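# Index the turntable one hole clockwise with the plunger

## Task

Rotate the turntable by exactly one hole in the clockwise direction as viewed from above, so that the plunger's pin drops all the way into the new hole. Finish with the fixture standing upright on the deck and neither gripper touching it.

## Robot and tools

Robot: two arms, left_arm and right_arm, each with six revolute joints and a two-finger gripper. The left arm sits on the +y side and the right arm on the -y side. These names do not match image left or right. Calibrated bases in the scene frame: left_arm at (+0.025, +0.326, +0.031) m, right_arm at (-0.004, -0.268, +0.031) m, each turned only slightly about z. A camera stand stands behind the arms.

Frames: the scene frame has its origin at table-top height, halfway between the nominal bases. +z is up, +x points out over the table, and +y points toward left_arm. Hand positions, orientations, targets and wrist-camera poses are reported in each arm's own base frame. Fixed cameras and the table use the scene frame. The gripper's fingers point along its +z and close along its y. end_effector_position is the point between the pads, roughly 1 cm behind the fingertips. Reported hand poses can be wrong by a few centimetres, more when the arm is stretched.

A row is one list of 14 plain numbers covering both arms, always all 14 even if one arm stays still. The first 7 are left_arm and the last 7 are right_arm. Per arm the order is: waist, shoulder, elbow, wrist roll, wrist yaw, wrist pitch, then gripper opening. The six joint numbers are absolute target angles in radians, in the same form as the Joint positions line. Stated ranges: waist -2.618 to 3.054, shoulder 0.000 to 3.142, elbow 0.000 to 3.142, wrist roll -2.094 to 2.094, wrist yaw -1.571 to 1.571, wrist pitch -1.571 to 1.571. Real ends can be off by up to 0.059 rad. A call is refused if a target goes more than 0.059 past a stated end and further out than the current angle. Targets past a real end are clipped, and the result may say "joint sent to its limit". Opening is an absolute command on a -1 (closed) to +1 (fully open) scale. Sending 0 is a real command, so resend the present value to leave a gripper unchanged.

Tools:
- execute_actions(actions, cameras): actions is a list of actions. Each action is a table of up to 15 rows, one row per 1/30 s step, and the last row repeats if there are fewer than 15. Each step, a joint target is capped at 0.339 rad from the measured angle for waist, shoulder and elbow, and 2.2 rad for the wrist joints. Targets that would move a gripper more than 200 mm are scaled back. An empty actions list returns images and the full state.
- move(target, speed, blend, opening_speed, grip_force, blocking, cameras): target is one 14-number row, or a list of up to 15 such rows, all absolute joint angles. All joints move together along a path. speed is in rad/s for the joint that has the farthest to go, 0.01 to 12.57, default 0.5. It can be one number or one per target. blend is in rad and rounds the corners at intermediate targets; 0 means stop at each one. opening_speed is how fast the opening command changes, per second on the -1..+1 scale, at least 0.2. grip_force is a force cap per finger pad in newtons, 10 to 50, either one value or one per arm. It persists, and lower values close more slowly. With blocking=false the call returns after about 0.5 s, and a new move takes over from the running one. The whole path is limited to 10 s. The move does not avoid obstacles or the other arm. The result adds a "move:" line such as done, off_target (at rest but more than 0.035 rad from target), moving, held or fault. limits=held means steps were withheld.
- wait(seconds 0 to 10): the robot holds its last command while any running move continues.
- stop(): brakes the running move. Faster moves need more distance to stop.
- zoom_image(camera, region [x0, y0, x1, y1] in pixels, at most 504 by 504): enlarges part of the newest image. Cameras: cam_head_left, cam_head_right, cam_left_wrist, cam_right_wrist, each 896x504.
- read_manual(section="licences"): licence text only.
- finished_scene(scene): ends the current scene with its number and cannot be undone. Make no other call after it in the same reply.

Results: Joint positions and Joint velocities list one block per arm in row order (rad, rad/s), followed by the finger-pad gap (m, 0.094 when fully open). Joint targets shows the angles currently being driven toward. Tool commands shows the present gripper commands. grip_measured uses the opening scale and reads slightly wide when empty. On a hard part it reads a few mm narrower than the part, and narrower still on small or round ones. Joint torques follow the same order without the gripper, include gravity, have per-arm offsets and noise, and joints 1 to 3 wrap at ±28 N m. "joint command not followed" means the clearance check changed that arm's targets. Calls that run actions also list joint positions at some steps.

Gripping: the squeeze grows about 1 N per 0.001 commanded below the first-touch reading, then jumps to the force cap at around 20 N. To release, command an opening well above grip_measured. Close slowly on parts that can crush.

Avoid: dropping things or letting go of moving parts, slamming or hard pushing, striking fixed or heavy objects, and letting anything fall or leave the table. Do not let the arms hit or squeeze each other, and never close a gripper on the other arm's fingers. Keep the wrist-camera cable clear, because its contact counts as the hand touching and strain on it is penalised. Holding loads, long reach or pushing against something unreachable heats motors. MOTOR HOT appears at 75 °C, a fold-up fault at 90 °C, and the arm goes limp at 100 °C. Any arm stop is costly. Smooth, low-effort motion is preferred.

Each tool is called after "Request:" as name([rows], argument=value, ...), one row to a line, values as JSON.

## Session

Request:
execute_actions(actions=[])

Request:
zoom_image(camera="cam_head_left", region=[380, 230, 540, 390])

Nothing of this call was run. Scene 2 begins with your next reply.

Nothing of this call was run. Scene 2 begins with your next reply.

Request:
execute_actions(actions=[])

Request:
zoom_image(camera="cam_head_left", region=[380, 230, 540, 390])

Scene clock: 0.00 s.
left_arm: end_effector_position=(+0.3810, +0.0007, +0.1415) grip_measured=+1.000 end_effector_quat_wxyz=(+0.682, -0.014, +0.730, +0.047) | right_arm: end_effector_position=(+0.3601, -0.0484, +0.1412) grip_measured=+1.000 end_effector_quat_wxyz=(+0.679, +0.114, +0.720, -0.089)
Joint names: [waist, shoulder, elbow, wrist roll, wrist yaw, wrist pitch]
Joint positions: left_arm=[-0.079 1.56 0.222 0.039 -0.166 1.272 0.094] | right_arm=[0.009 1.506 0.165 0.047 0.296 1.275 0.094]
Joint velocities: within noise
Joint torques (N m): no reading
Heat: left arm: 28 °C; right arm: 30 °C.
Joint targets: left_arm=[-0.079 1.557 0.226 0.038 -0.166 1.267] | right_arm=[0.009 1.502 0.170 0.046 0.296 1.269]
Tool commands: left_gripper/opening=+1.0 right_gripper/opening=+1.0

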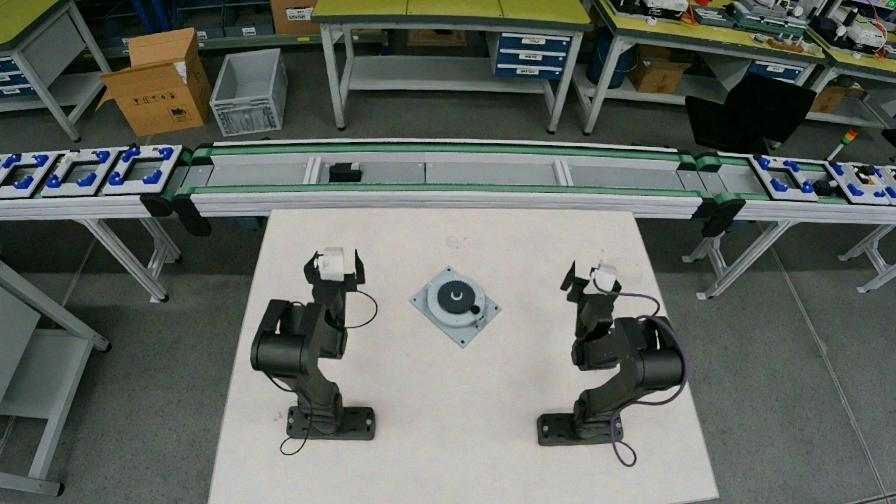

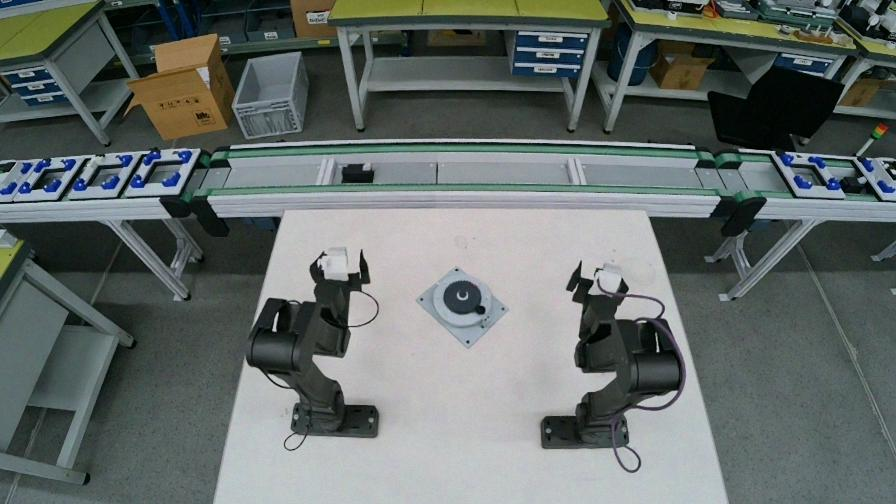

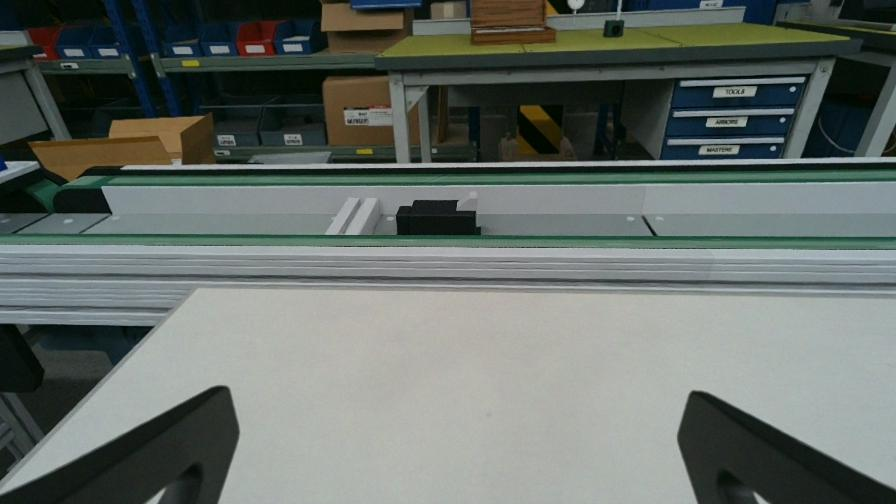

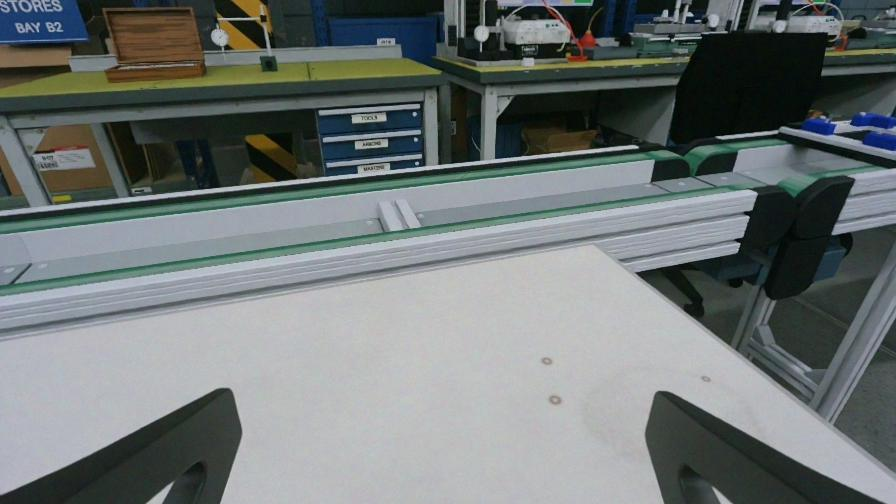

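Scaled by 3.150 from the camera's 896x504 image, which has a finer 1280x720 frame.

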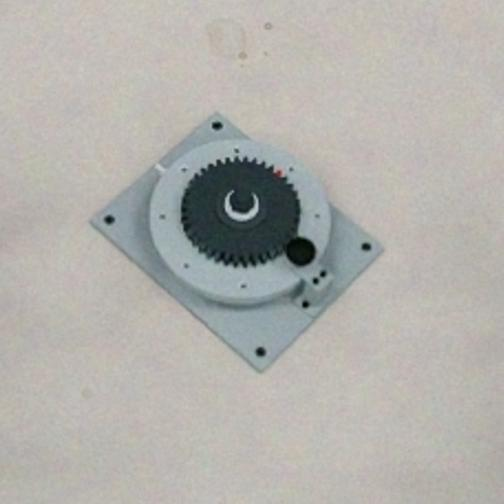

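Request:
move(target=[-0.745,1.842,1.9,0,0,-1.479,1,0.009,1.502,0.17,0.046,0.296,1.269,1], speed=0.9, cameras=["cam_left_wrist"])

Scene clock: 33.70 s.
left_arm: end_effector_position=(+0.2722, -0.2468, +0.1990) grip_measured=+1.000 end_effector_quat_wxyz=(+0.075, +0.366, +0.927, -0.025) | right_arm: end_effector_position=(+0.3601, -0.0484, +0.1412) grip_measured=+1.000 end_effector_quat_wxyz=(+0.679, +0.114, +0.720, -0.089)
Joint names: [waist, shoulder, elbow, wrist roll, wrist yaw, wrist pitch]
Joint positions: left_arm=[-0.743 1.824 1.874 0.011 -0.007 -1.462 0.094] | right_arm=[0.009 1.506 0.165 0.047 0.296 1.275 0.094]
Joint torques (N m): left_arm=[-0.25 -7.36 7.2 -0.11 0.06 0.59] | right_arm=[0.01 -4.36 6.09 0.02 0 1.7]
Heat: left arm: 29 °C; right arm: 35 °C.
Joint targets: left_arm=[-0.745 1.842 1.900 0.000 0.000 -1.479] | right_arm=[0.009 1.502 0.170 0.046 0.296 1.269]
move: done
Images, in order (width x height): cam_left_wrist 896x504.

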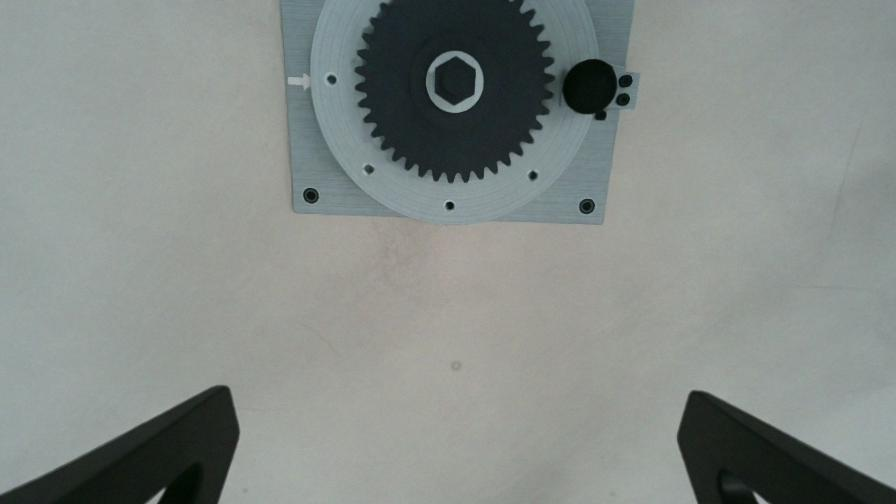

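Request:
move([
  [-0.998,2.0,1.98,1.355,-0.26,-1.4,0.1,0.009,1.502,0.17,0.046,0.296,1.269,1],
  [-0.998,2.3,2.11,1.355,-0.26,-1.36,0.1,0.009,1.502,0.17,0.046,0.296,1.269,1],
], speed=[0.7,0.3], cameras=["all"])

Scene clock: 64.83 s.
left_arm: end_effector_position=(+0.2815, -0.3469, +0.0848) grip_measured=+0.101 end_effector_quat_wxyz=(-0.021, +0.913, +0.388, +0.125) | right_arm: end_effector_position=(+0.3601, -0.0484, +0.1412) grip_measured=+1.000 end_effector_quat_wxyz=(+0.679, +0.114, +0.720, -0.089)
Joint names: [waist, shoulder, elbow, wrist roll, wrist yaw, wrist pitch]
Joint positions: left_arm=[-0.993 2.281 2.083 1.345 -0.255 -1.371 0.052] | right_arm=[0.009 1.506 0.165 0.047 0.296 1.275 0.094]
Joint torques (N m): left_arm=[-0.42 -11.32 7.35 0.14 -0.18 0.55] | right_arm=[-0.03 -4.37 6.11 0.02 0.02 1.71]
Heat: left arm: 31 °C; right arm: 36 °C.
Joint targets: left_arm=[-0.998 2.300 2.110 1.355 -0.260 -1.360] | right_arm=[0.009 1.502 0.170 0.046 0.296 1.269]
move: done

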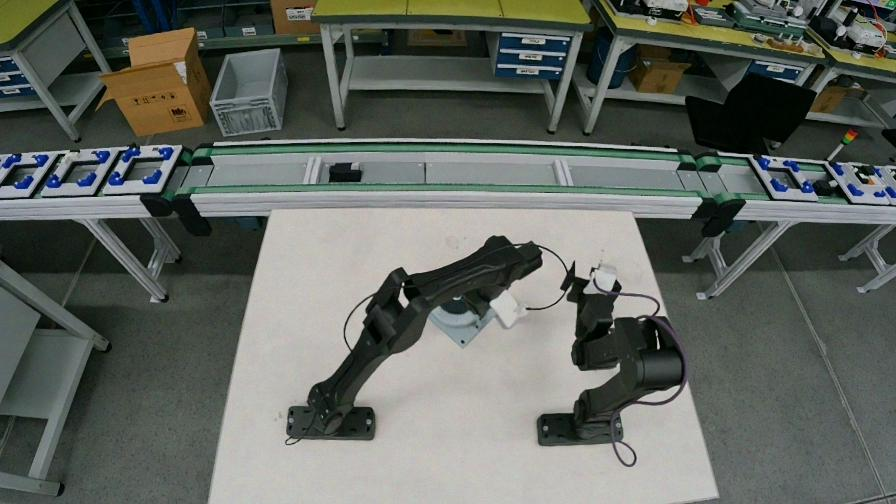

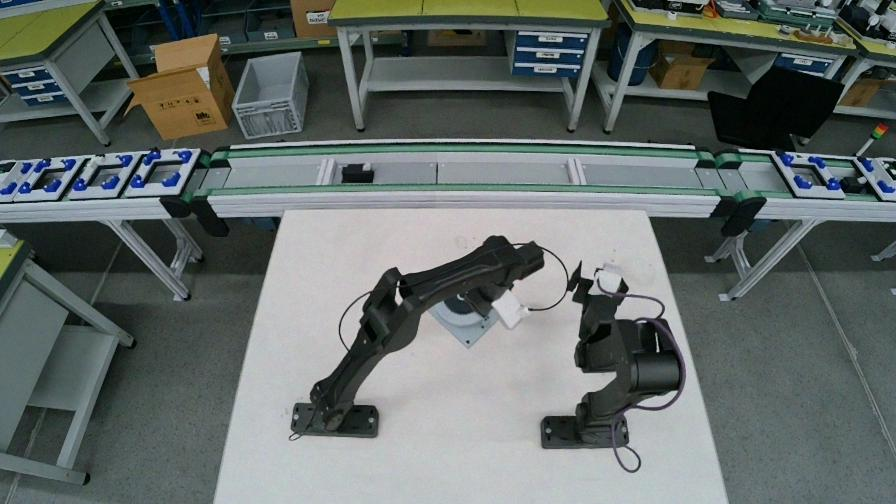

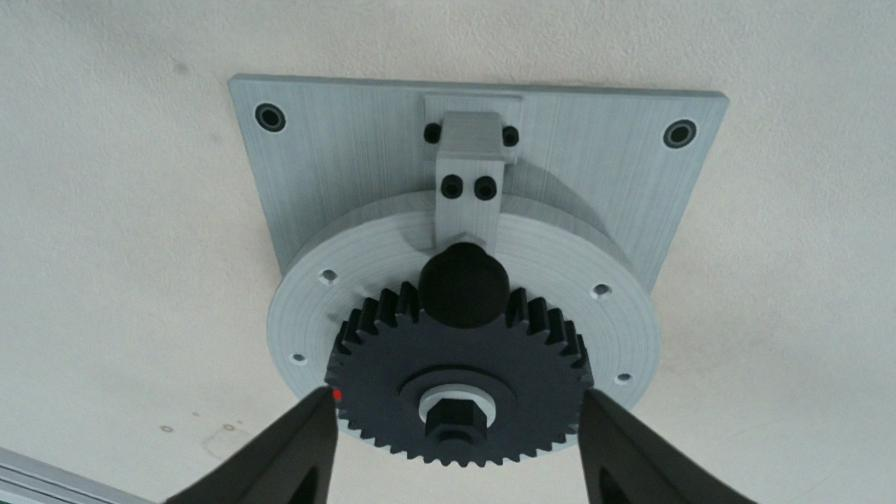

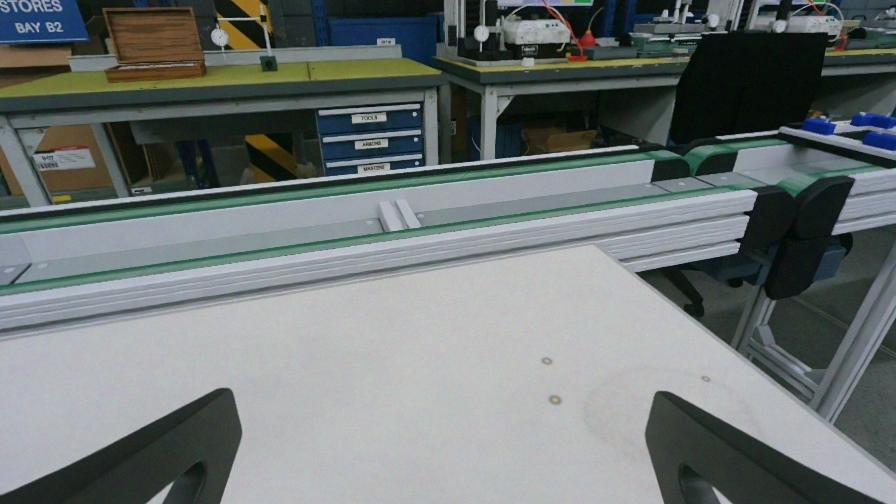

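Request:
move(target=[-0.978,2.31,1.896,1.355,-0.26,-1.172,0.1,0.009,1.502,0.17,0.046,0.296,1.269,1], speed=0.15, cameras=["cam_left_wrist"])

Scene clock: 83.30 s.
left_arm: end_effector_position=(+0.2851, -0.3458, +0.0400) grip_measured=+0.101 end_effector_quat_wxyz=(-0.017, +0.911, +0.392, +0.126) | right_arm: end_effector_position=(+0.3601, -0.0484, +0.1412) grip_measured=+1.000 end_effector_quat_wxyz=(+0.679, +0.114, +0.720, -0.089)
Joint names: [waist, shoulder, elbow, wrist roll, wrist yaw, wrist pitch]
Joint positions: left_arm=[-0.985 2.285 1.911 1.345 -0.255 -1.185 0.052] | right_arm=[0.009 1.506 0.165 0.047 0.296 1.275 0.094]
Joint torques (N m): left_arm=[0.53 -10.8 4.04 0.14 -0.18 0.56] | right_arm=[-0.06 -4.36 6.09 0.02 0 1.71]
Heat: left arm: 32 °C; right arm: 37 °C.
Joint targets: left_arm=[-0.978 2.310 1.896 1.355 -0.260 -1.172] | right_arm=[0.009 1.502 0.170 0.046 0.296 1.269]
move: done
Images, in order (width x height): cam_left_wrist 896x504.

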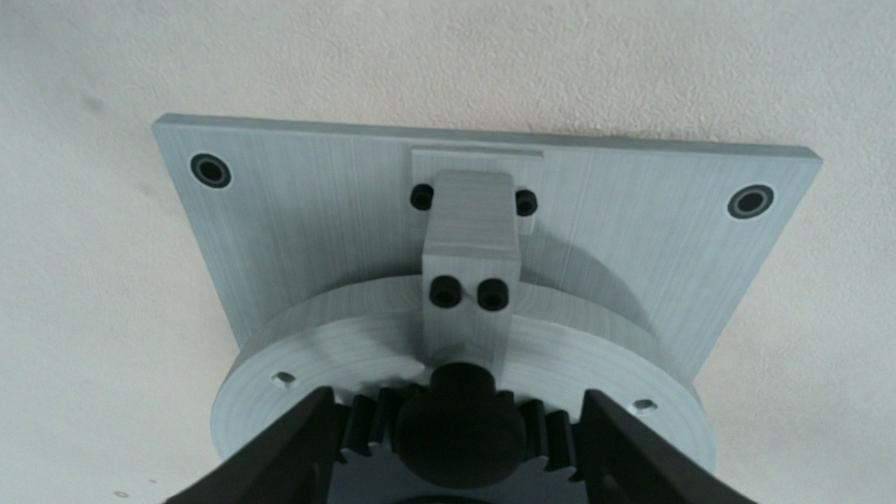

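Request:
move([
  [-0.985,2.25,2.10,1.355,-0.26,-1.36,0.3,0.009,1.502,0.17,0.046,0.296,1.269,1],
  [-0.8,2.1,2.1,0,0,-1.45,0.3,0.009,1.502,0.17,0.046,0.296,1.269,1],
  [-0.62,2.28,2.09,-1.58,0.31,-1.38,0.3,0.67,1.2,0.1,0,0,0.7,0.2],
], speed=[0.3,0.6,0.6], blend=[0.05,0.1,0], cameras=["all"])

Scene clock: 148.90 s.
left_arm: end_effector_position=(+0.3242, -0.2994, +0.0956) grip_measured=+0.299 end_effector_quat_wxyz=(-0.135, -0.449, +0.881, -0.068) | right_arm: end_effector_position=(+0.2547, +0.1974, +0.0754) grip_measured=+0.202 end_effector_quat_wxyz=(+0.522, -0.266, +0.791, +0.177)
Joint names: [waist, shoulder, elbow, wrist roll, wrist yaw, wrist pitch]
Joint positions: left_arm=[-0.625 2.255 2.074 -1.569 0.303 -1.391 0.061] | right_arm=[0.661 1.219 0.109 0.007 0.009 0.707 0.056]
Joint torques (N m): left_arm=[0.42 -10.62 6.48 -0.12 0.22 0.53] | right_arm=[0.79 -3.9 6.08 -0.04 -0.12 1.66]
Heat: left arm: 32 °C; right arm: 37 °C.
Joint targets: left_arm=[-0.620 2.280 2.090 -1.580 0.310 -1.380] | right_arm=[0.670 1.200 0.100 0.000 0.000 0.700]
move: done

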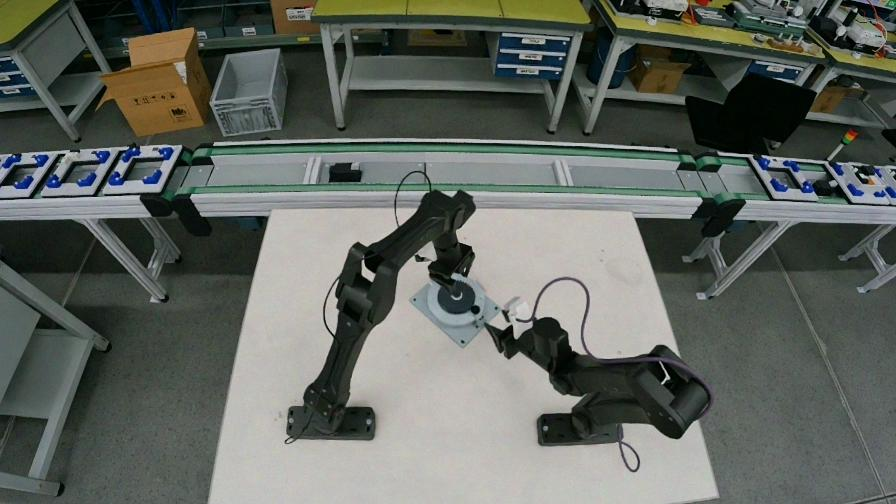

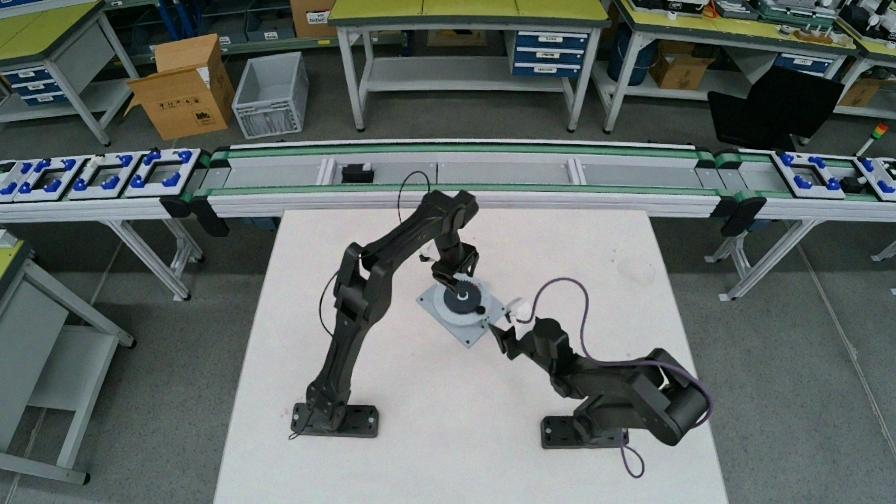

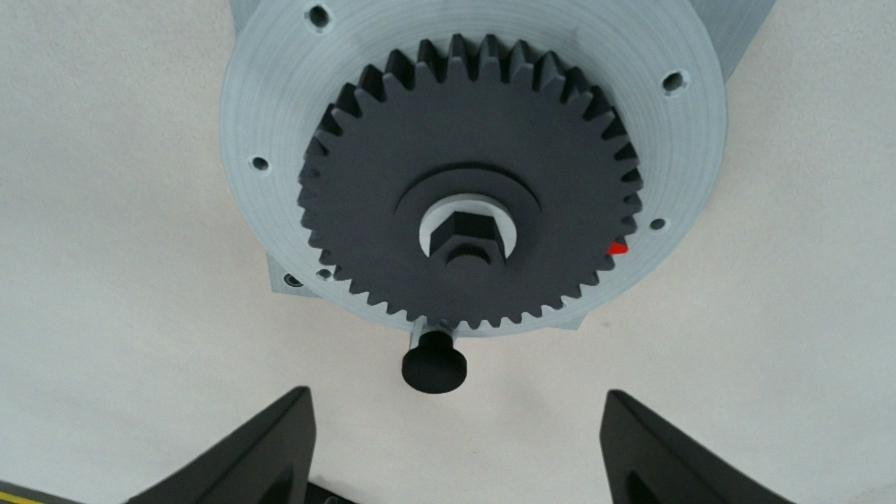

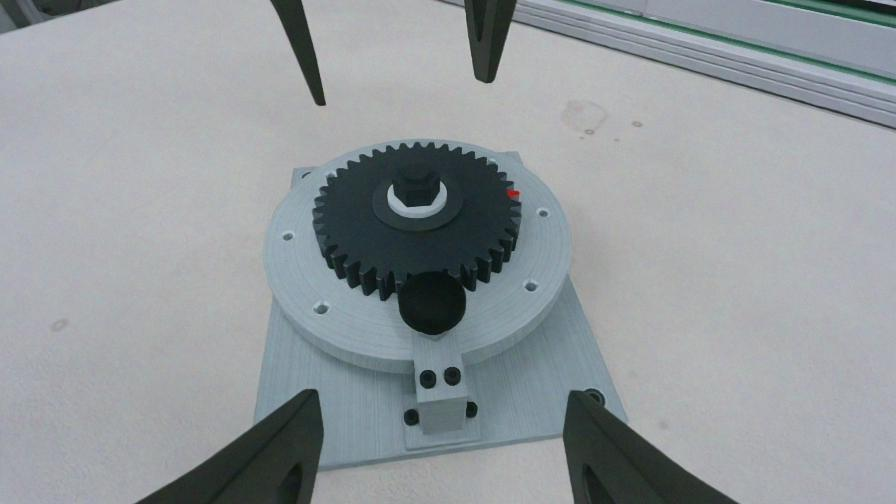

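Request:
move(target=[-0.607,2.283,1.946,-1.58,0.31,-1.248,0.3,0.679,1.29,0.61,0,0,-0.125,0.2], speed=0.4, cameras=["cam_left_wrist","cam_right_wrist"])

Scene clock: 171.63 s.
left_arm: end_effector_position=(+0.3318, -0.2985, +0.0676) grip_measured=+0.299 end_effector_quat_wxyz=(-0.130, -0.453, +0.879, -0.078) | right_arm: end_effector_position=(+0.2703, +0.2132, +0.0805) grip_measured=+0.202 end_effector_quat_wxyz=(+0.353, -0.300, +0.878, +0.120)
Joint names: [waist, shoulder, elbow, wrist roll, wrist yaw, wrist pitch]
Joint positions: left_arm=[-0.614 2.255 1.962 -1.569 0.304 -1.259 0.061] | right_arm=[0.67 1.278 0.587 0.007 0.009 -0.116 0.056]
Joint torques (N m): left_arm=[0.51 -10.4 4 -0.11 0.21 0.57] | right_arm=[0.79 -3.25 10.39 -0.06 -0.11 1.36]
Heat: left arm: 33 °C; right arm: 37 °C.
Joint targets: left_arm=[-0.607 2.283 1.946 -1.580 0.310 -1.248] | right_arm=[0.679 1.290 0.610 0.000 0.000 -0.125]
move: done
Images, in order (width x height): cam_left_wrist 896x504, cam_right_wrist 896x504.

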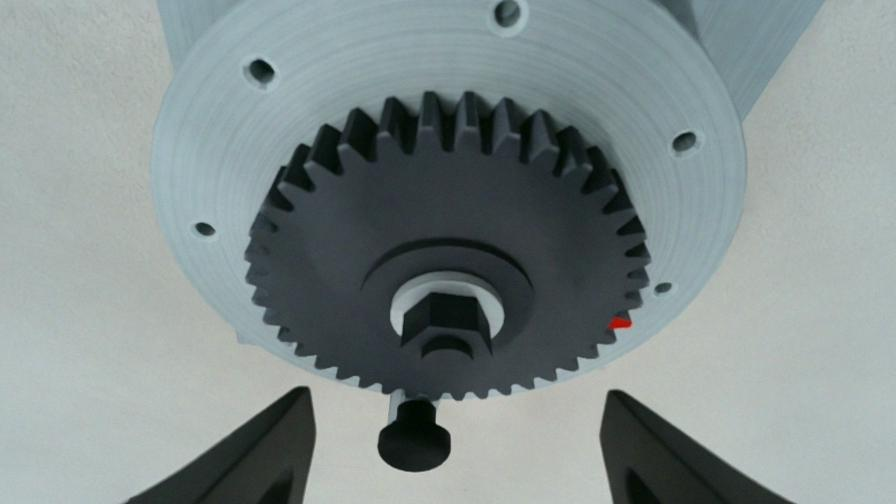

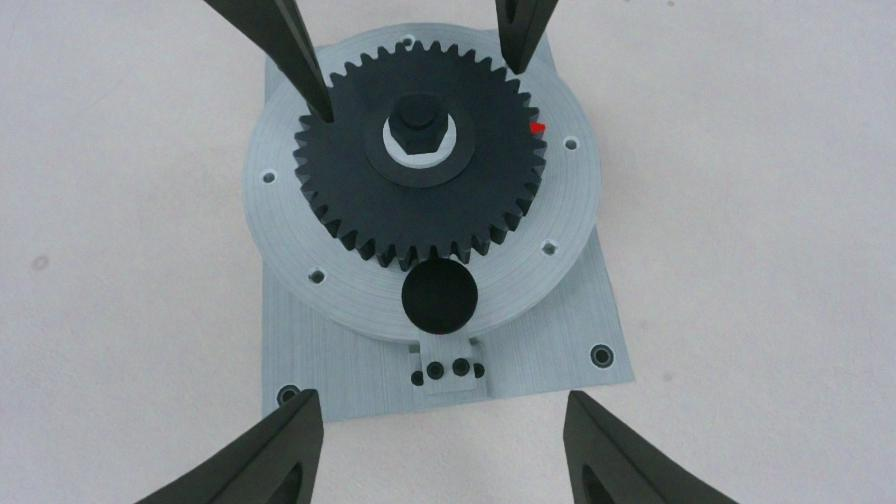

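Request:
move(target=[-0.593,2.299,1.894,-1.58,0.31,-1.191,0.2,0.68,1.586,0.628,0,0,0.152,0.2], speed=0.2, cameras=["cam_left_wrist","cam_right_wrist"])

Scene clock: 195.73 s.
left_arm: end_effector_position=(+0.3348, -0.2935, +0.0472) grip_measured=+0.202 end_effector_quat_wxyz=(-0.133, -0.460, +0.875, -0.074) | right_arm: end_effector_position=(+0.2965, +0.2339, +0.0296) grip_measured=+0.202 end_effector_quat_wxyz=(+0.342, -0.302, +0.882, +0.116)
Joint names: [waist, shoulder, elbow, wrist roll, wrist yaw, wrist pitch]
Joint positions: left_arm=[-0.6 2.272 1.91 -1.569 0.304 -1.202 0.056] | right_arm=[0.67 1.573 0.605 0.007 0.009 0.136 0.056]
Joint torques (N m): left_arm=[0.54 -10.56 3.97 -0.12 0.21 0.54] | right_arm=[0.94 -5.01 9.42 -0.05 -0.1 1.52]
Heat: left arm: 34 °C; right arm: 36 °C.
Joint targets: left_arm=[-0.593 2.299 1.894 -1.580 0.310 -1.191] | right_arm=[0.680 1.586 0.628 0.000 0.000 0.152]
move: done
Images, in order (width x height): cam_left_wrist 896x504, cam_right_wrist 896x504.

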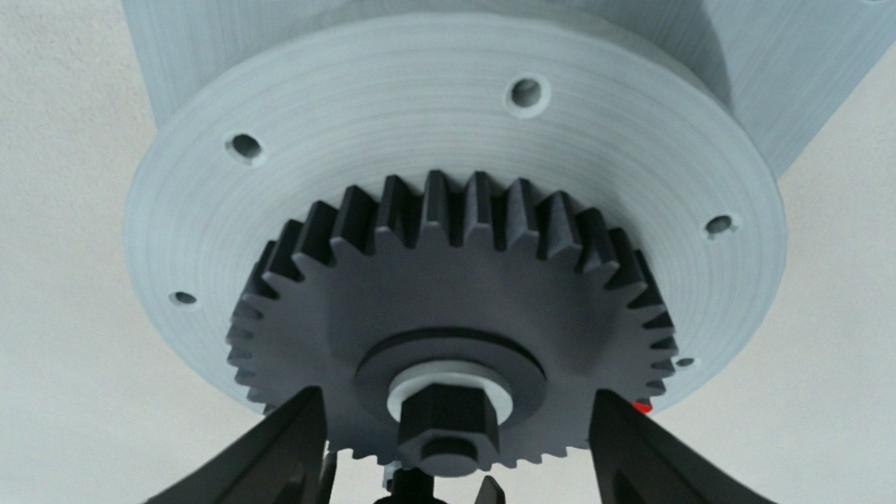

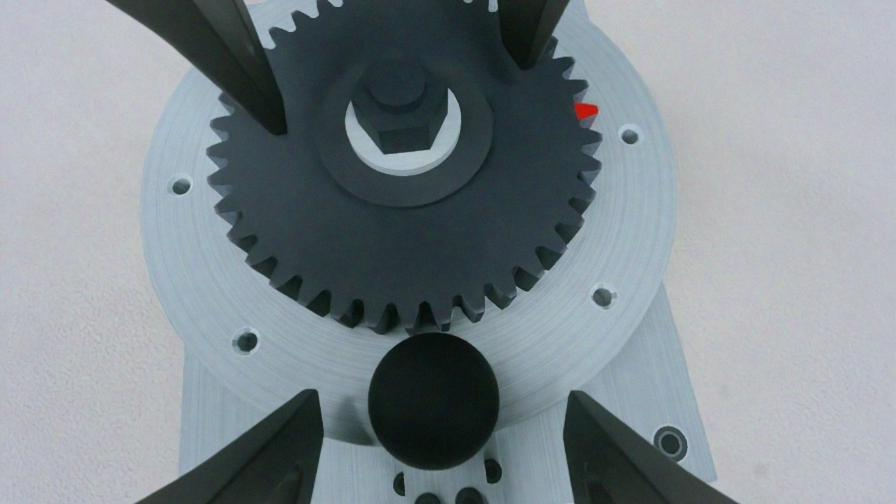

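Request:
move([
  [-0.593,2.31,1.871,-1.58,0.31,-1.163,0.2,0.684,1.586,0.632,0,0,0.185,0.2],
  [-0.593,2.31,1.871,-1.58,0.31,-1.163,-0.75,0.684,1.586,0.632,0,0,0.185,-0.8],
], speed=0.15, opening_speed=0.6, grip_force=[45,50], cameras=["cam_left_wrist","cam_right_wrist"])

Scene clock: 223.63 s.
left_arm: end_effector_position=(+0.3360, -0.2884, +0.0404) grip_measured=-0.748 end_effector_quat_wxyz=(-0.142, -0.468, +0.869, -0.072) | right_arm: end_effector_position=(+0.3015, +0.2406, +0.0374) grip_measured=-0.476 end_effector_quat_wxyz=(+0.359, -0.302, +0.875, +0.123)
Joint names: [waist, shoulder, elbow, wrist roll, wrist yaw, wrist pitch]
Joint positions: left_arm=[-0.583 2.28 1.891 -1.571 0.32 -1.19 0.012] | right_arm=[0.675 1.573 0.61 0.007 0.008 0.17 0.025]
Joint torques (N m): left_arm=[-0.88 -10.25 3.63 -0.1 0.06 0.72] | right_arm=[0.83 -5.09 9.4 -0.04 -0.09 1.57]
Heat: left arm: 33 °C; right arm: 36 °C.
Joint targets: left_arm=[-0.593 2.310 1.871 -1.580 0.310 -1.163] | right_arm=[0.684 1.586 0.632 0.000 0.000 0.185]
grip_force (N): 45, 50
move: done
Images, in order (width x height): cam_left_wrist 896x504, cam_right_wrist 896x504.

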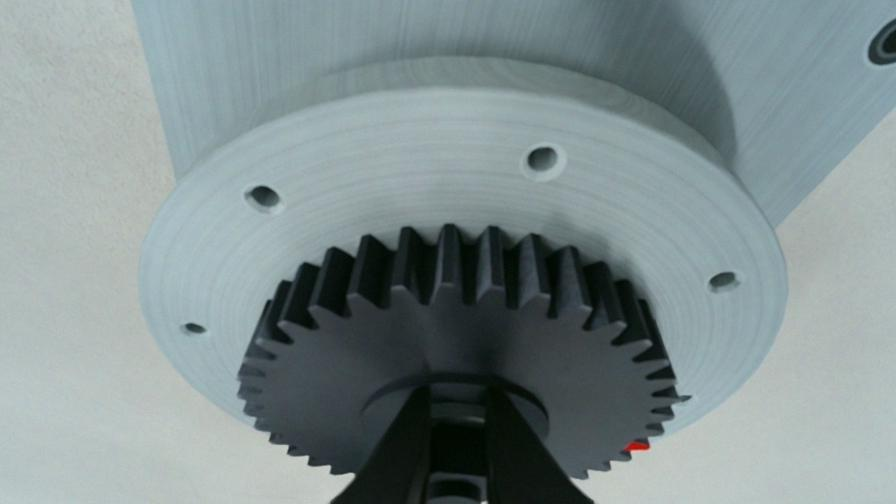

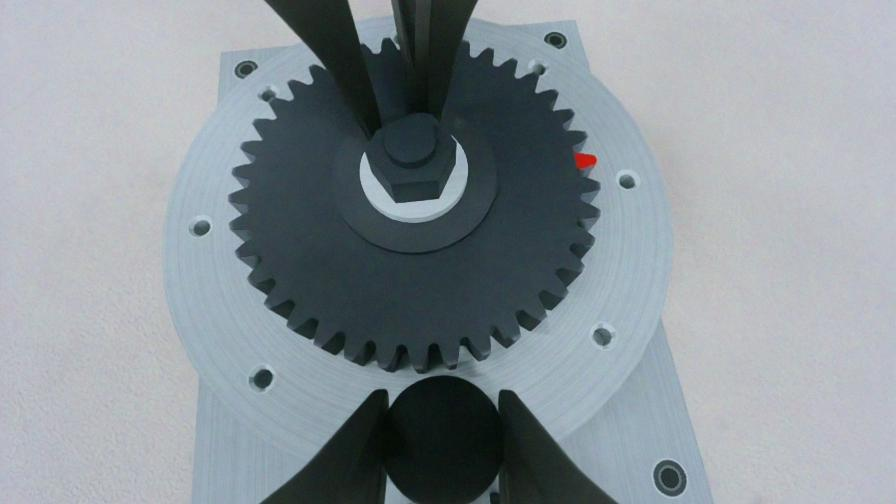

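Request:
move([
  [-0.593,2.31,1.871,-1.58,0.31,-1.163,0.2,0.684,1.586,0.632,0,0,0.185,-0.8],
  [-0.631,2.314,1.878,-1.58,0.31,-1.16,0.2,0.684,1.586,0.632,0,0,0.185,-0.8],
], speed=0.1, cameras=["cam_left_wrist","cam_right_wrist"])

Scene clock: 238.87 s.
left_arm: end_effector_position=(+0.3277, -0.3051, +0.0400) grip_measured=+0.198 end_effector_quat_wxyz=(-0.139, -0.449, +0.879, -0.078) | right_arm: end_effector_position=(+0.3015, +0.2406, +0.0374) grip_measured=-0.476 end_effector_quat_wxyz=(+0.359, -0.302, +0.875, +0.123)
Joint names: [waist, shoulder, elbow, wrist roll, wrist yaw, wrist pitch]
Joint positions: left_arm=[-0.625 2.28 1.891 -1.571 0.319 -1.169 0.056] | right_arm=[0.675 1.573 0.61 0.007 0.008 0.17 0.025]
Joint torques (N m): left_arm=[-0.54 -9.99 4.16 -0.09 0.05 0.55] | right_arm=[0.77 -5.08 9.37 -0.05 -0.1 1.56]
Heat: left arm: 33 °C; right arm: 36 °C.
Joint targets: left_arm=[-0.631 2.314 1.878 -1.580 0.310 -1.160] | right_arm=[0.684 1.586 0.632 0.000 0.000 0.185]
grip_force (N): 45, 50
move: done
Images, in order (width x height): cam_left_wrist 896x504, cam_right_wrist 896x504.

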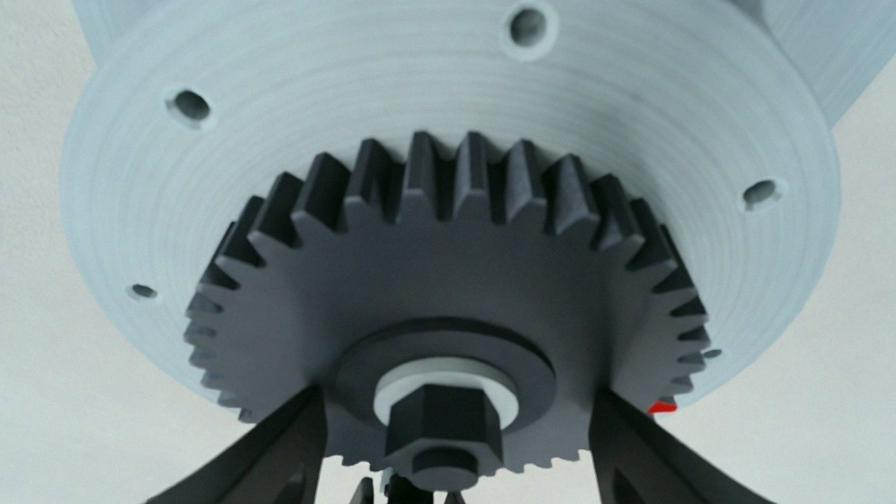

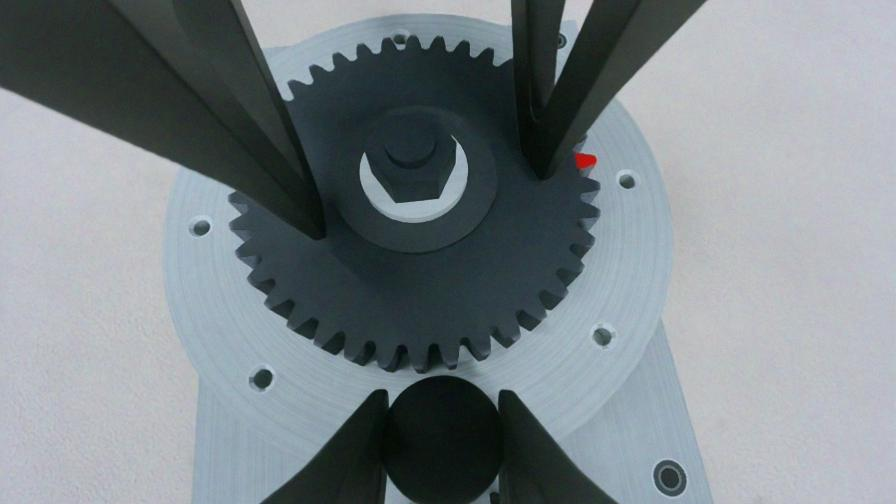

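Request:
move([
  [-0.605,2.314,1.872,-1.58,0.31,-1.174,0.2,0.684,1.586,0.632,0,0,0.185,-0.8],
  [-0.605,2.314,1.872,-1.58,0.31,-1.174,-0.4,0.684,1.586,0.632,0,0,0.185,-0.8],
], speed=0.1, opening_speed=0.4, cameras=["cam_left_wrist","cam_right_wrist"])

Scene clock: 255.87 s.
left_arm: end_effector_position=(+0.3295, -0.2993, +0.0398) grip_measured=-0.137 end_effector_quat_wxyz=(-0.141, -0.455, +0.876, -0.074) | right_arm: end_effector_position=(+0.3015, +0.2406, +0.0374) grip_measured=-0.476 end_effector_quat_wxyz=(+0.359, -0.302, +0.875, +0.123)
Joint names: [waist, shoulder, elbow, wrist roll, wrist yaw, wrist pitch]
Joint positions: left_arm=[-0.612 2.281 1.891 -1.571 0.319 -1.18 0.041] | right_arm=[0.675 1.573 0.61 0.007 0.008 0.17 0.025]
Joint torques (N m): left_arm=[0.57 -10.04 3.7 -0.08 0.07 0.48] | right_arm=[0.84 -5.07 9.42 -0.05 -0.09 1.56]
Heat: left arm: 34 °C; right arm: 37 °C.
Joint targets: left_arm=[-0.605 2.314 1.872 -1.580 0.310 -1.174] | right_arm=[0.684 1.586 0.632 0.000 0.000 0.185]
grip_force (N): 45, 50
move: done
Images, in order (width x height): cam_left_wrist 896x504, cam_right_wrist 896x504.

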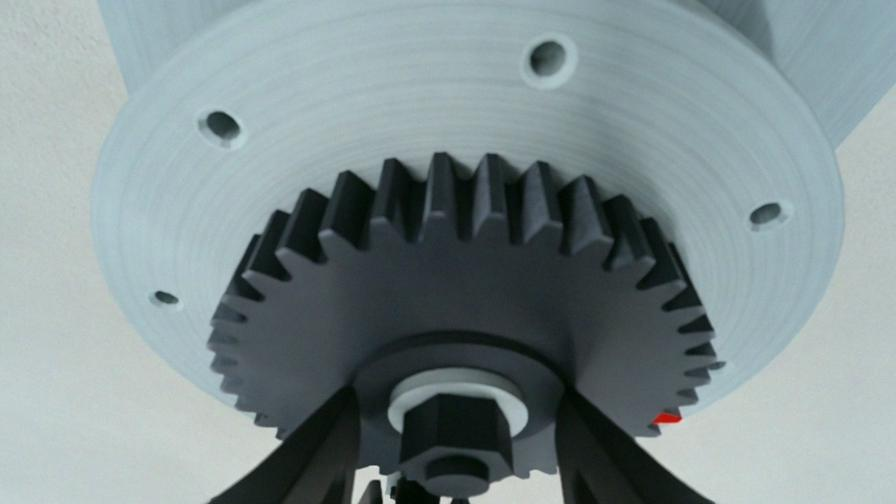

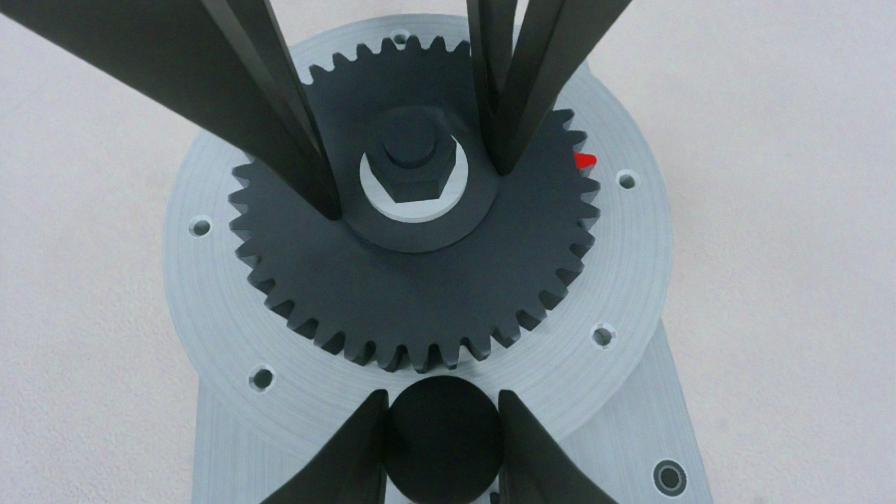

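Request:
move([
  [-0.605,2.314,1.872,-1.58,0.31,-1.174,-0.75,0.684,1.586,0.632,0,0,0.185,-0.8],
  [-0.605,2.314,1.872,-1.58,0.31,-1.174,-0.75,0.684,1.48,0.68,0,0,0.4,-0.8],
], speed=0.2, grip_force=50, cameras=["cam_left_wrist","cam_right_wrist"])

Scene clock: 280.07 s.
left_arm: end_effector_position=(+0.3372, -0.2879, +0.0412) grip_measured=-0.748 end_effector_quat_wxyz=(-0.133, -0.468, +0.871, -0.071) | right_arm: end_effector_position=(+0.3036, +0.2424, +0.0426) grip_measured=-0.476 end_effector_quat_wxyz=(+0.368, -0.300, +0.871, +0.127)
Joint names: [waist, shoulder, elbow, wrist roll, wrist yaw, wrist pitch]
Joint positions: left_arm=[-0.588 2.275 1.892 -1.573 0.302 -1.188 0.012] | right_arm=[0.675 1.564 0.61 0.007 0.008 0.182 0.025]
Joint torques (N m): left_arm=[-1.47 -9.52 3.7 -0.06 0.24 0.56] | right_arm=[0.83 -12.82 14.16 -0.04 -0.09 3.41]
Heat: left arm: 35 °C; right arm: 37 °C.
Joint targets: left_arm=[-0.605 2.314 1.872 -1.580 0.310 -1.174] | right_arm=[0.684 1.480 0.680 0.000 0.000 0.400]
move: off_target (left_arm, right_arm); left_arm: the shoulder is farthest, 0.039 rad from its target; right_arm: the wrist pitch is farthest, 0.218 rad from its target
Images, in order (width x height): cam_left_wrist 896x504, cam_right_wrist 896x504.

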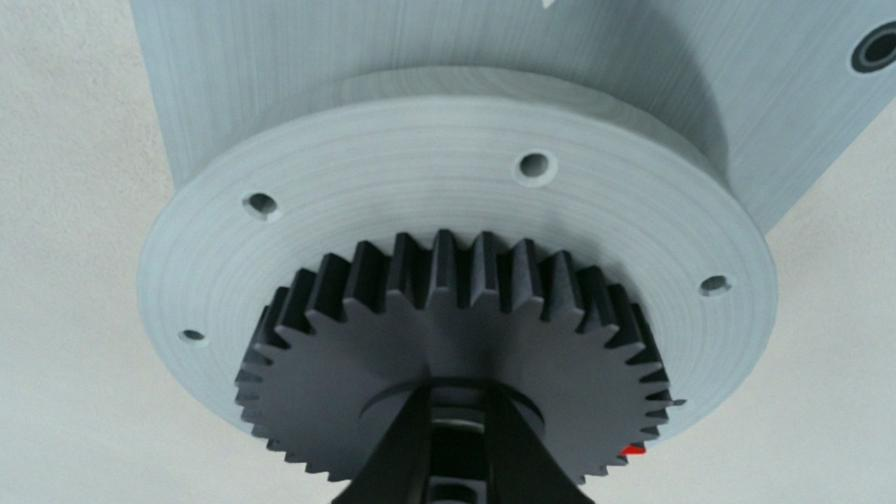

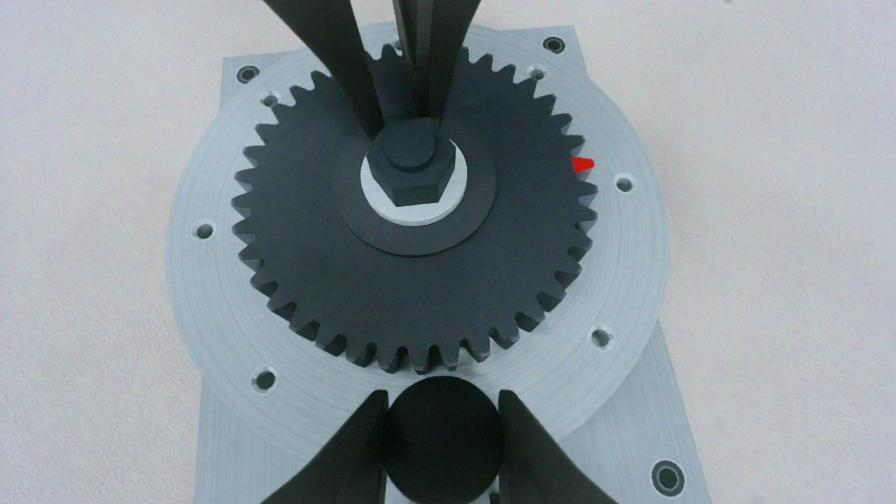

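Request:
move([
  [-0.595,2.314,1.872,-1.58,0.31,-1.174,0.2,0.684,1.586,0.632,0,0,0.185,-0.8],
  [-0.62,2.312,1.938,-1.58,0.305,-1.21,0.2,0.684,1.586,0.632,0,0,0.185,-0.8],
  [-0.634,2.312,1.938,-1.58,0.305,-1.19,0.1,0.684,1.586,0.632,0,0,0.185,-0.8],
], speed=0.15, cameras=["cam_left_wrist","cam_right_wrist"])

Scene clock: 314.43 s.
left_arm: end_effector_position=(+0.3288, -0.3050, +0.0423) grip_measured=+0.101 end_effector_quat_wxyz=(-0.135, -0.449, +0.880, -0.074) | right_arm: end_effector_position=(+0.3015, +0.2407, +0.0377) grip_measured=-0.476 end_effector_quat_wxyz=(+0.359, -0.302, +0.874, +0.124)
Joint names: [waist, shoulder, elbow, wrist roll, wrist yaw, wrist pitch]
Joint positions: left_arm=[-0.627 2.286 1.912 -1.573 0.309 -1.187 0.052] | right_arm=[0.675 1.572 0.61 0.007 0.008 0.171 0.025]
Joint torques (N m): left_arm=[-0.57 -10.74 7.28 -0.05 0.12 0.39] | right_arm=[0.81 -5.05 9.4 -0.05 -0.1 1.56]
Heat: left arm: 35 °C; right arm: 46 °C.
Joint targets: left_arm=[-0.634 2.312 1.938 -1.580 0.305 -1.190] | right_arm=[0.684 1.586 0.632 0.000 0.000 0.185]
move: done
Images, in order (width x height): cam_left_wrist 896x504, cam_right_wrist 896x504.

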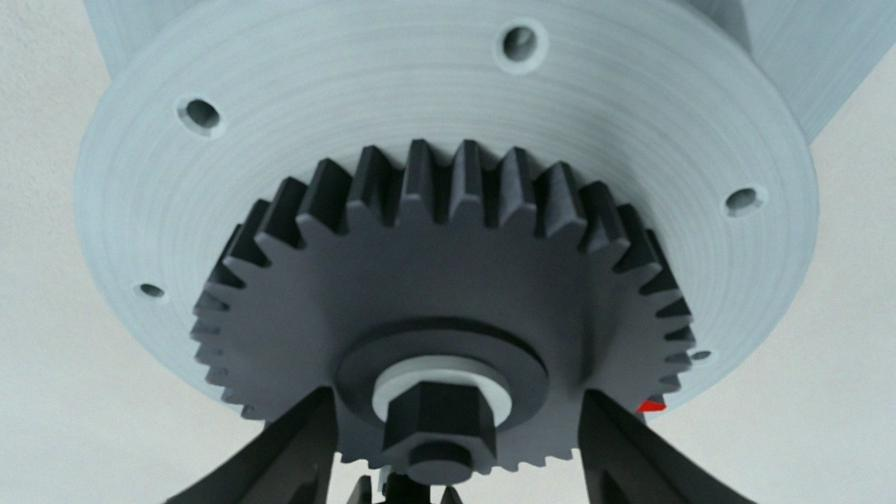

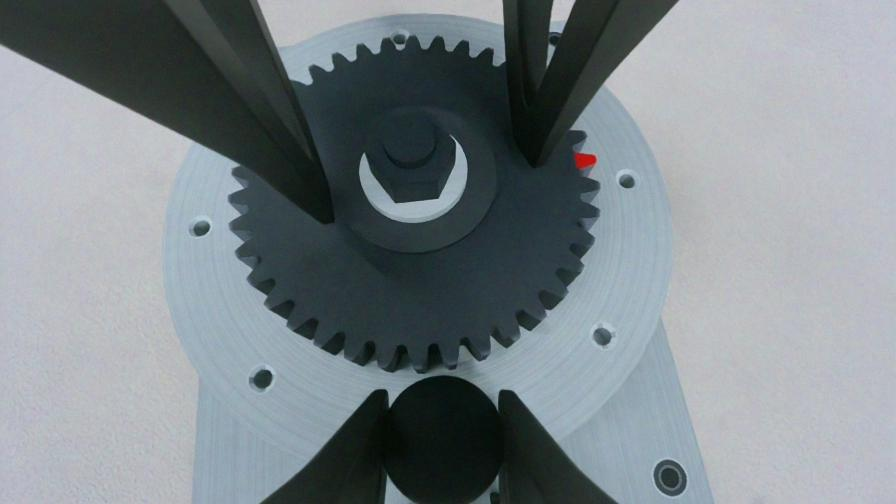

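Request:
move([
  [-0.634,2.312,1.948,-1.58,0.305,-1.218,0.1,0.684,1.586,0.632,0,0,0.185,-0.8],
  [-0.634,2.312,1.948,-1.58,0.305,-1.218,-0.45,0.684,1.586,0.632,0,0,0.185,-0.8],
], speed=0.15, opening_speed=0.6, cameras=["cam_left_wrist","cam_right_wrist"])

Scene clock: 327.27 s.
left_arm: end_effector_position=(+0.3271, -0.3037, +0.0452) grip_measured=-0.449 end_effector_quat_wxyz=(-0.137, -0.450, +0.880, -0.069) | right_arm: end_effector_position=(+0.3015, +0.2407, +0.0377) grip_measured=-0.476 end_effector_quat_wxyz=(+0.359, -0.302, +0.874, +0.124)
Joint names: [waist, shoulder, elbow, wrist roll, wrist yaw, wrist pitch]
Joint positions: left_arm=[-0.627 2.286 1.923 -1.573 0.309 -1.209 0.026] | right_arm=[0.675 1.572 0.61 0.007 0.008 0.171 0.025]
Joint torques (N m): left_arm=[-0.59 -10.65 7.09 -0.06 0.12 0.3] | right_arm=[0.81 -5.03 9.37 -0.04 -0.1 1.55]
Heat: left arm: 34 °C; right arm: 43 °C.
Joint targets: left_arm=[-0.634 2.312 1.948 -1.580 0.305 -1.218] | right_arm=[0.684 1.586 0.632 0.000 0.000 0.185]
move: done
Images, in order (width x height): cam_left_wrist 896x504, cam_right_wrist 896x504.

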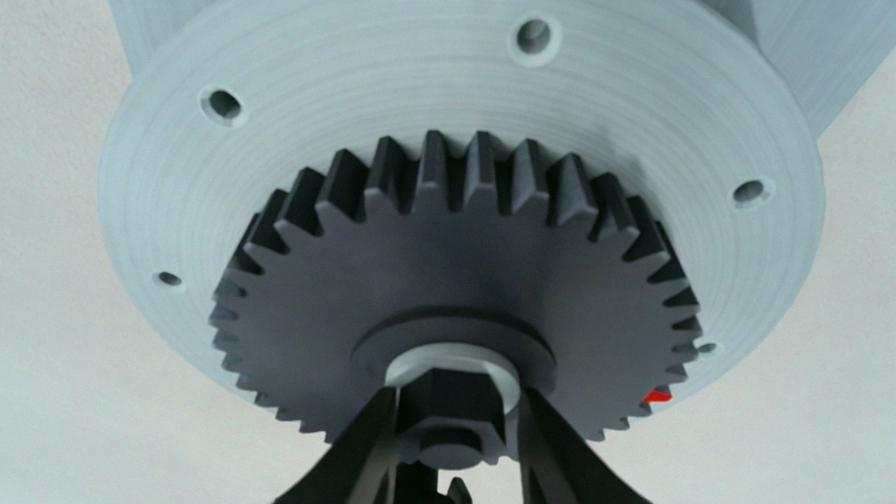

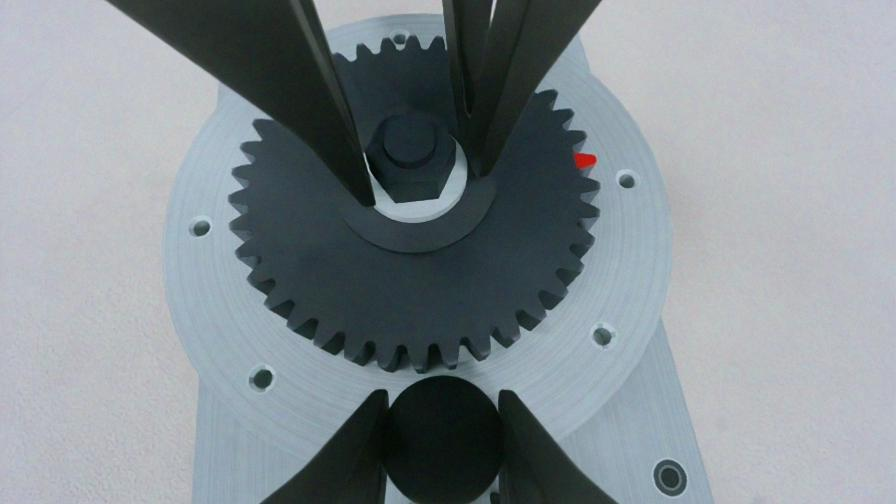

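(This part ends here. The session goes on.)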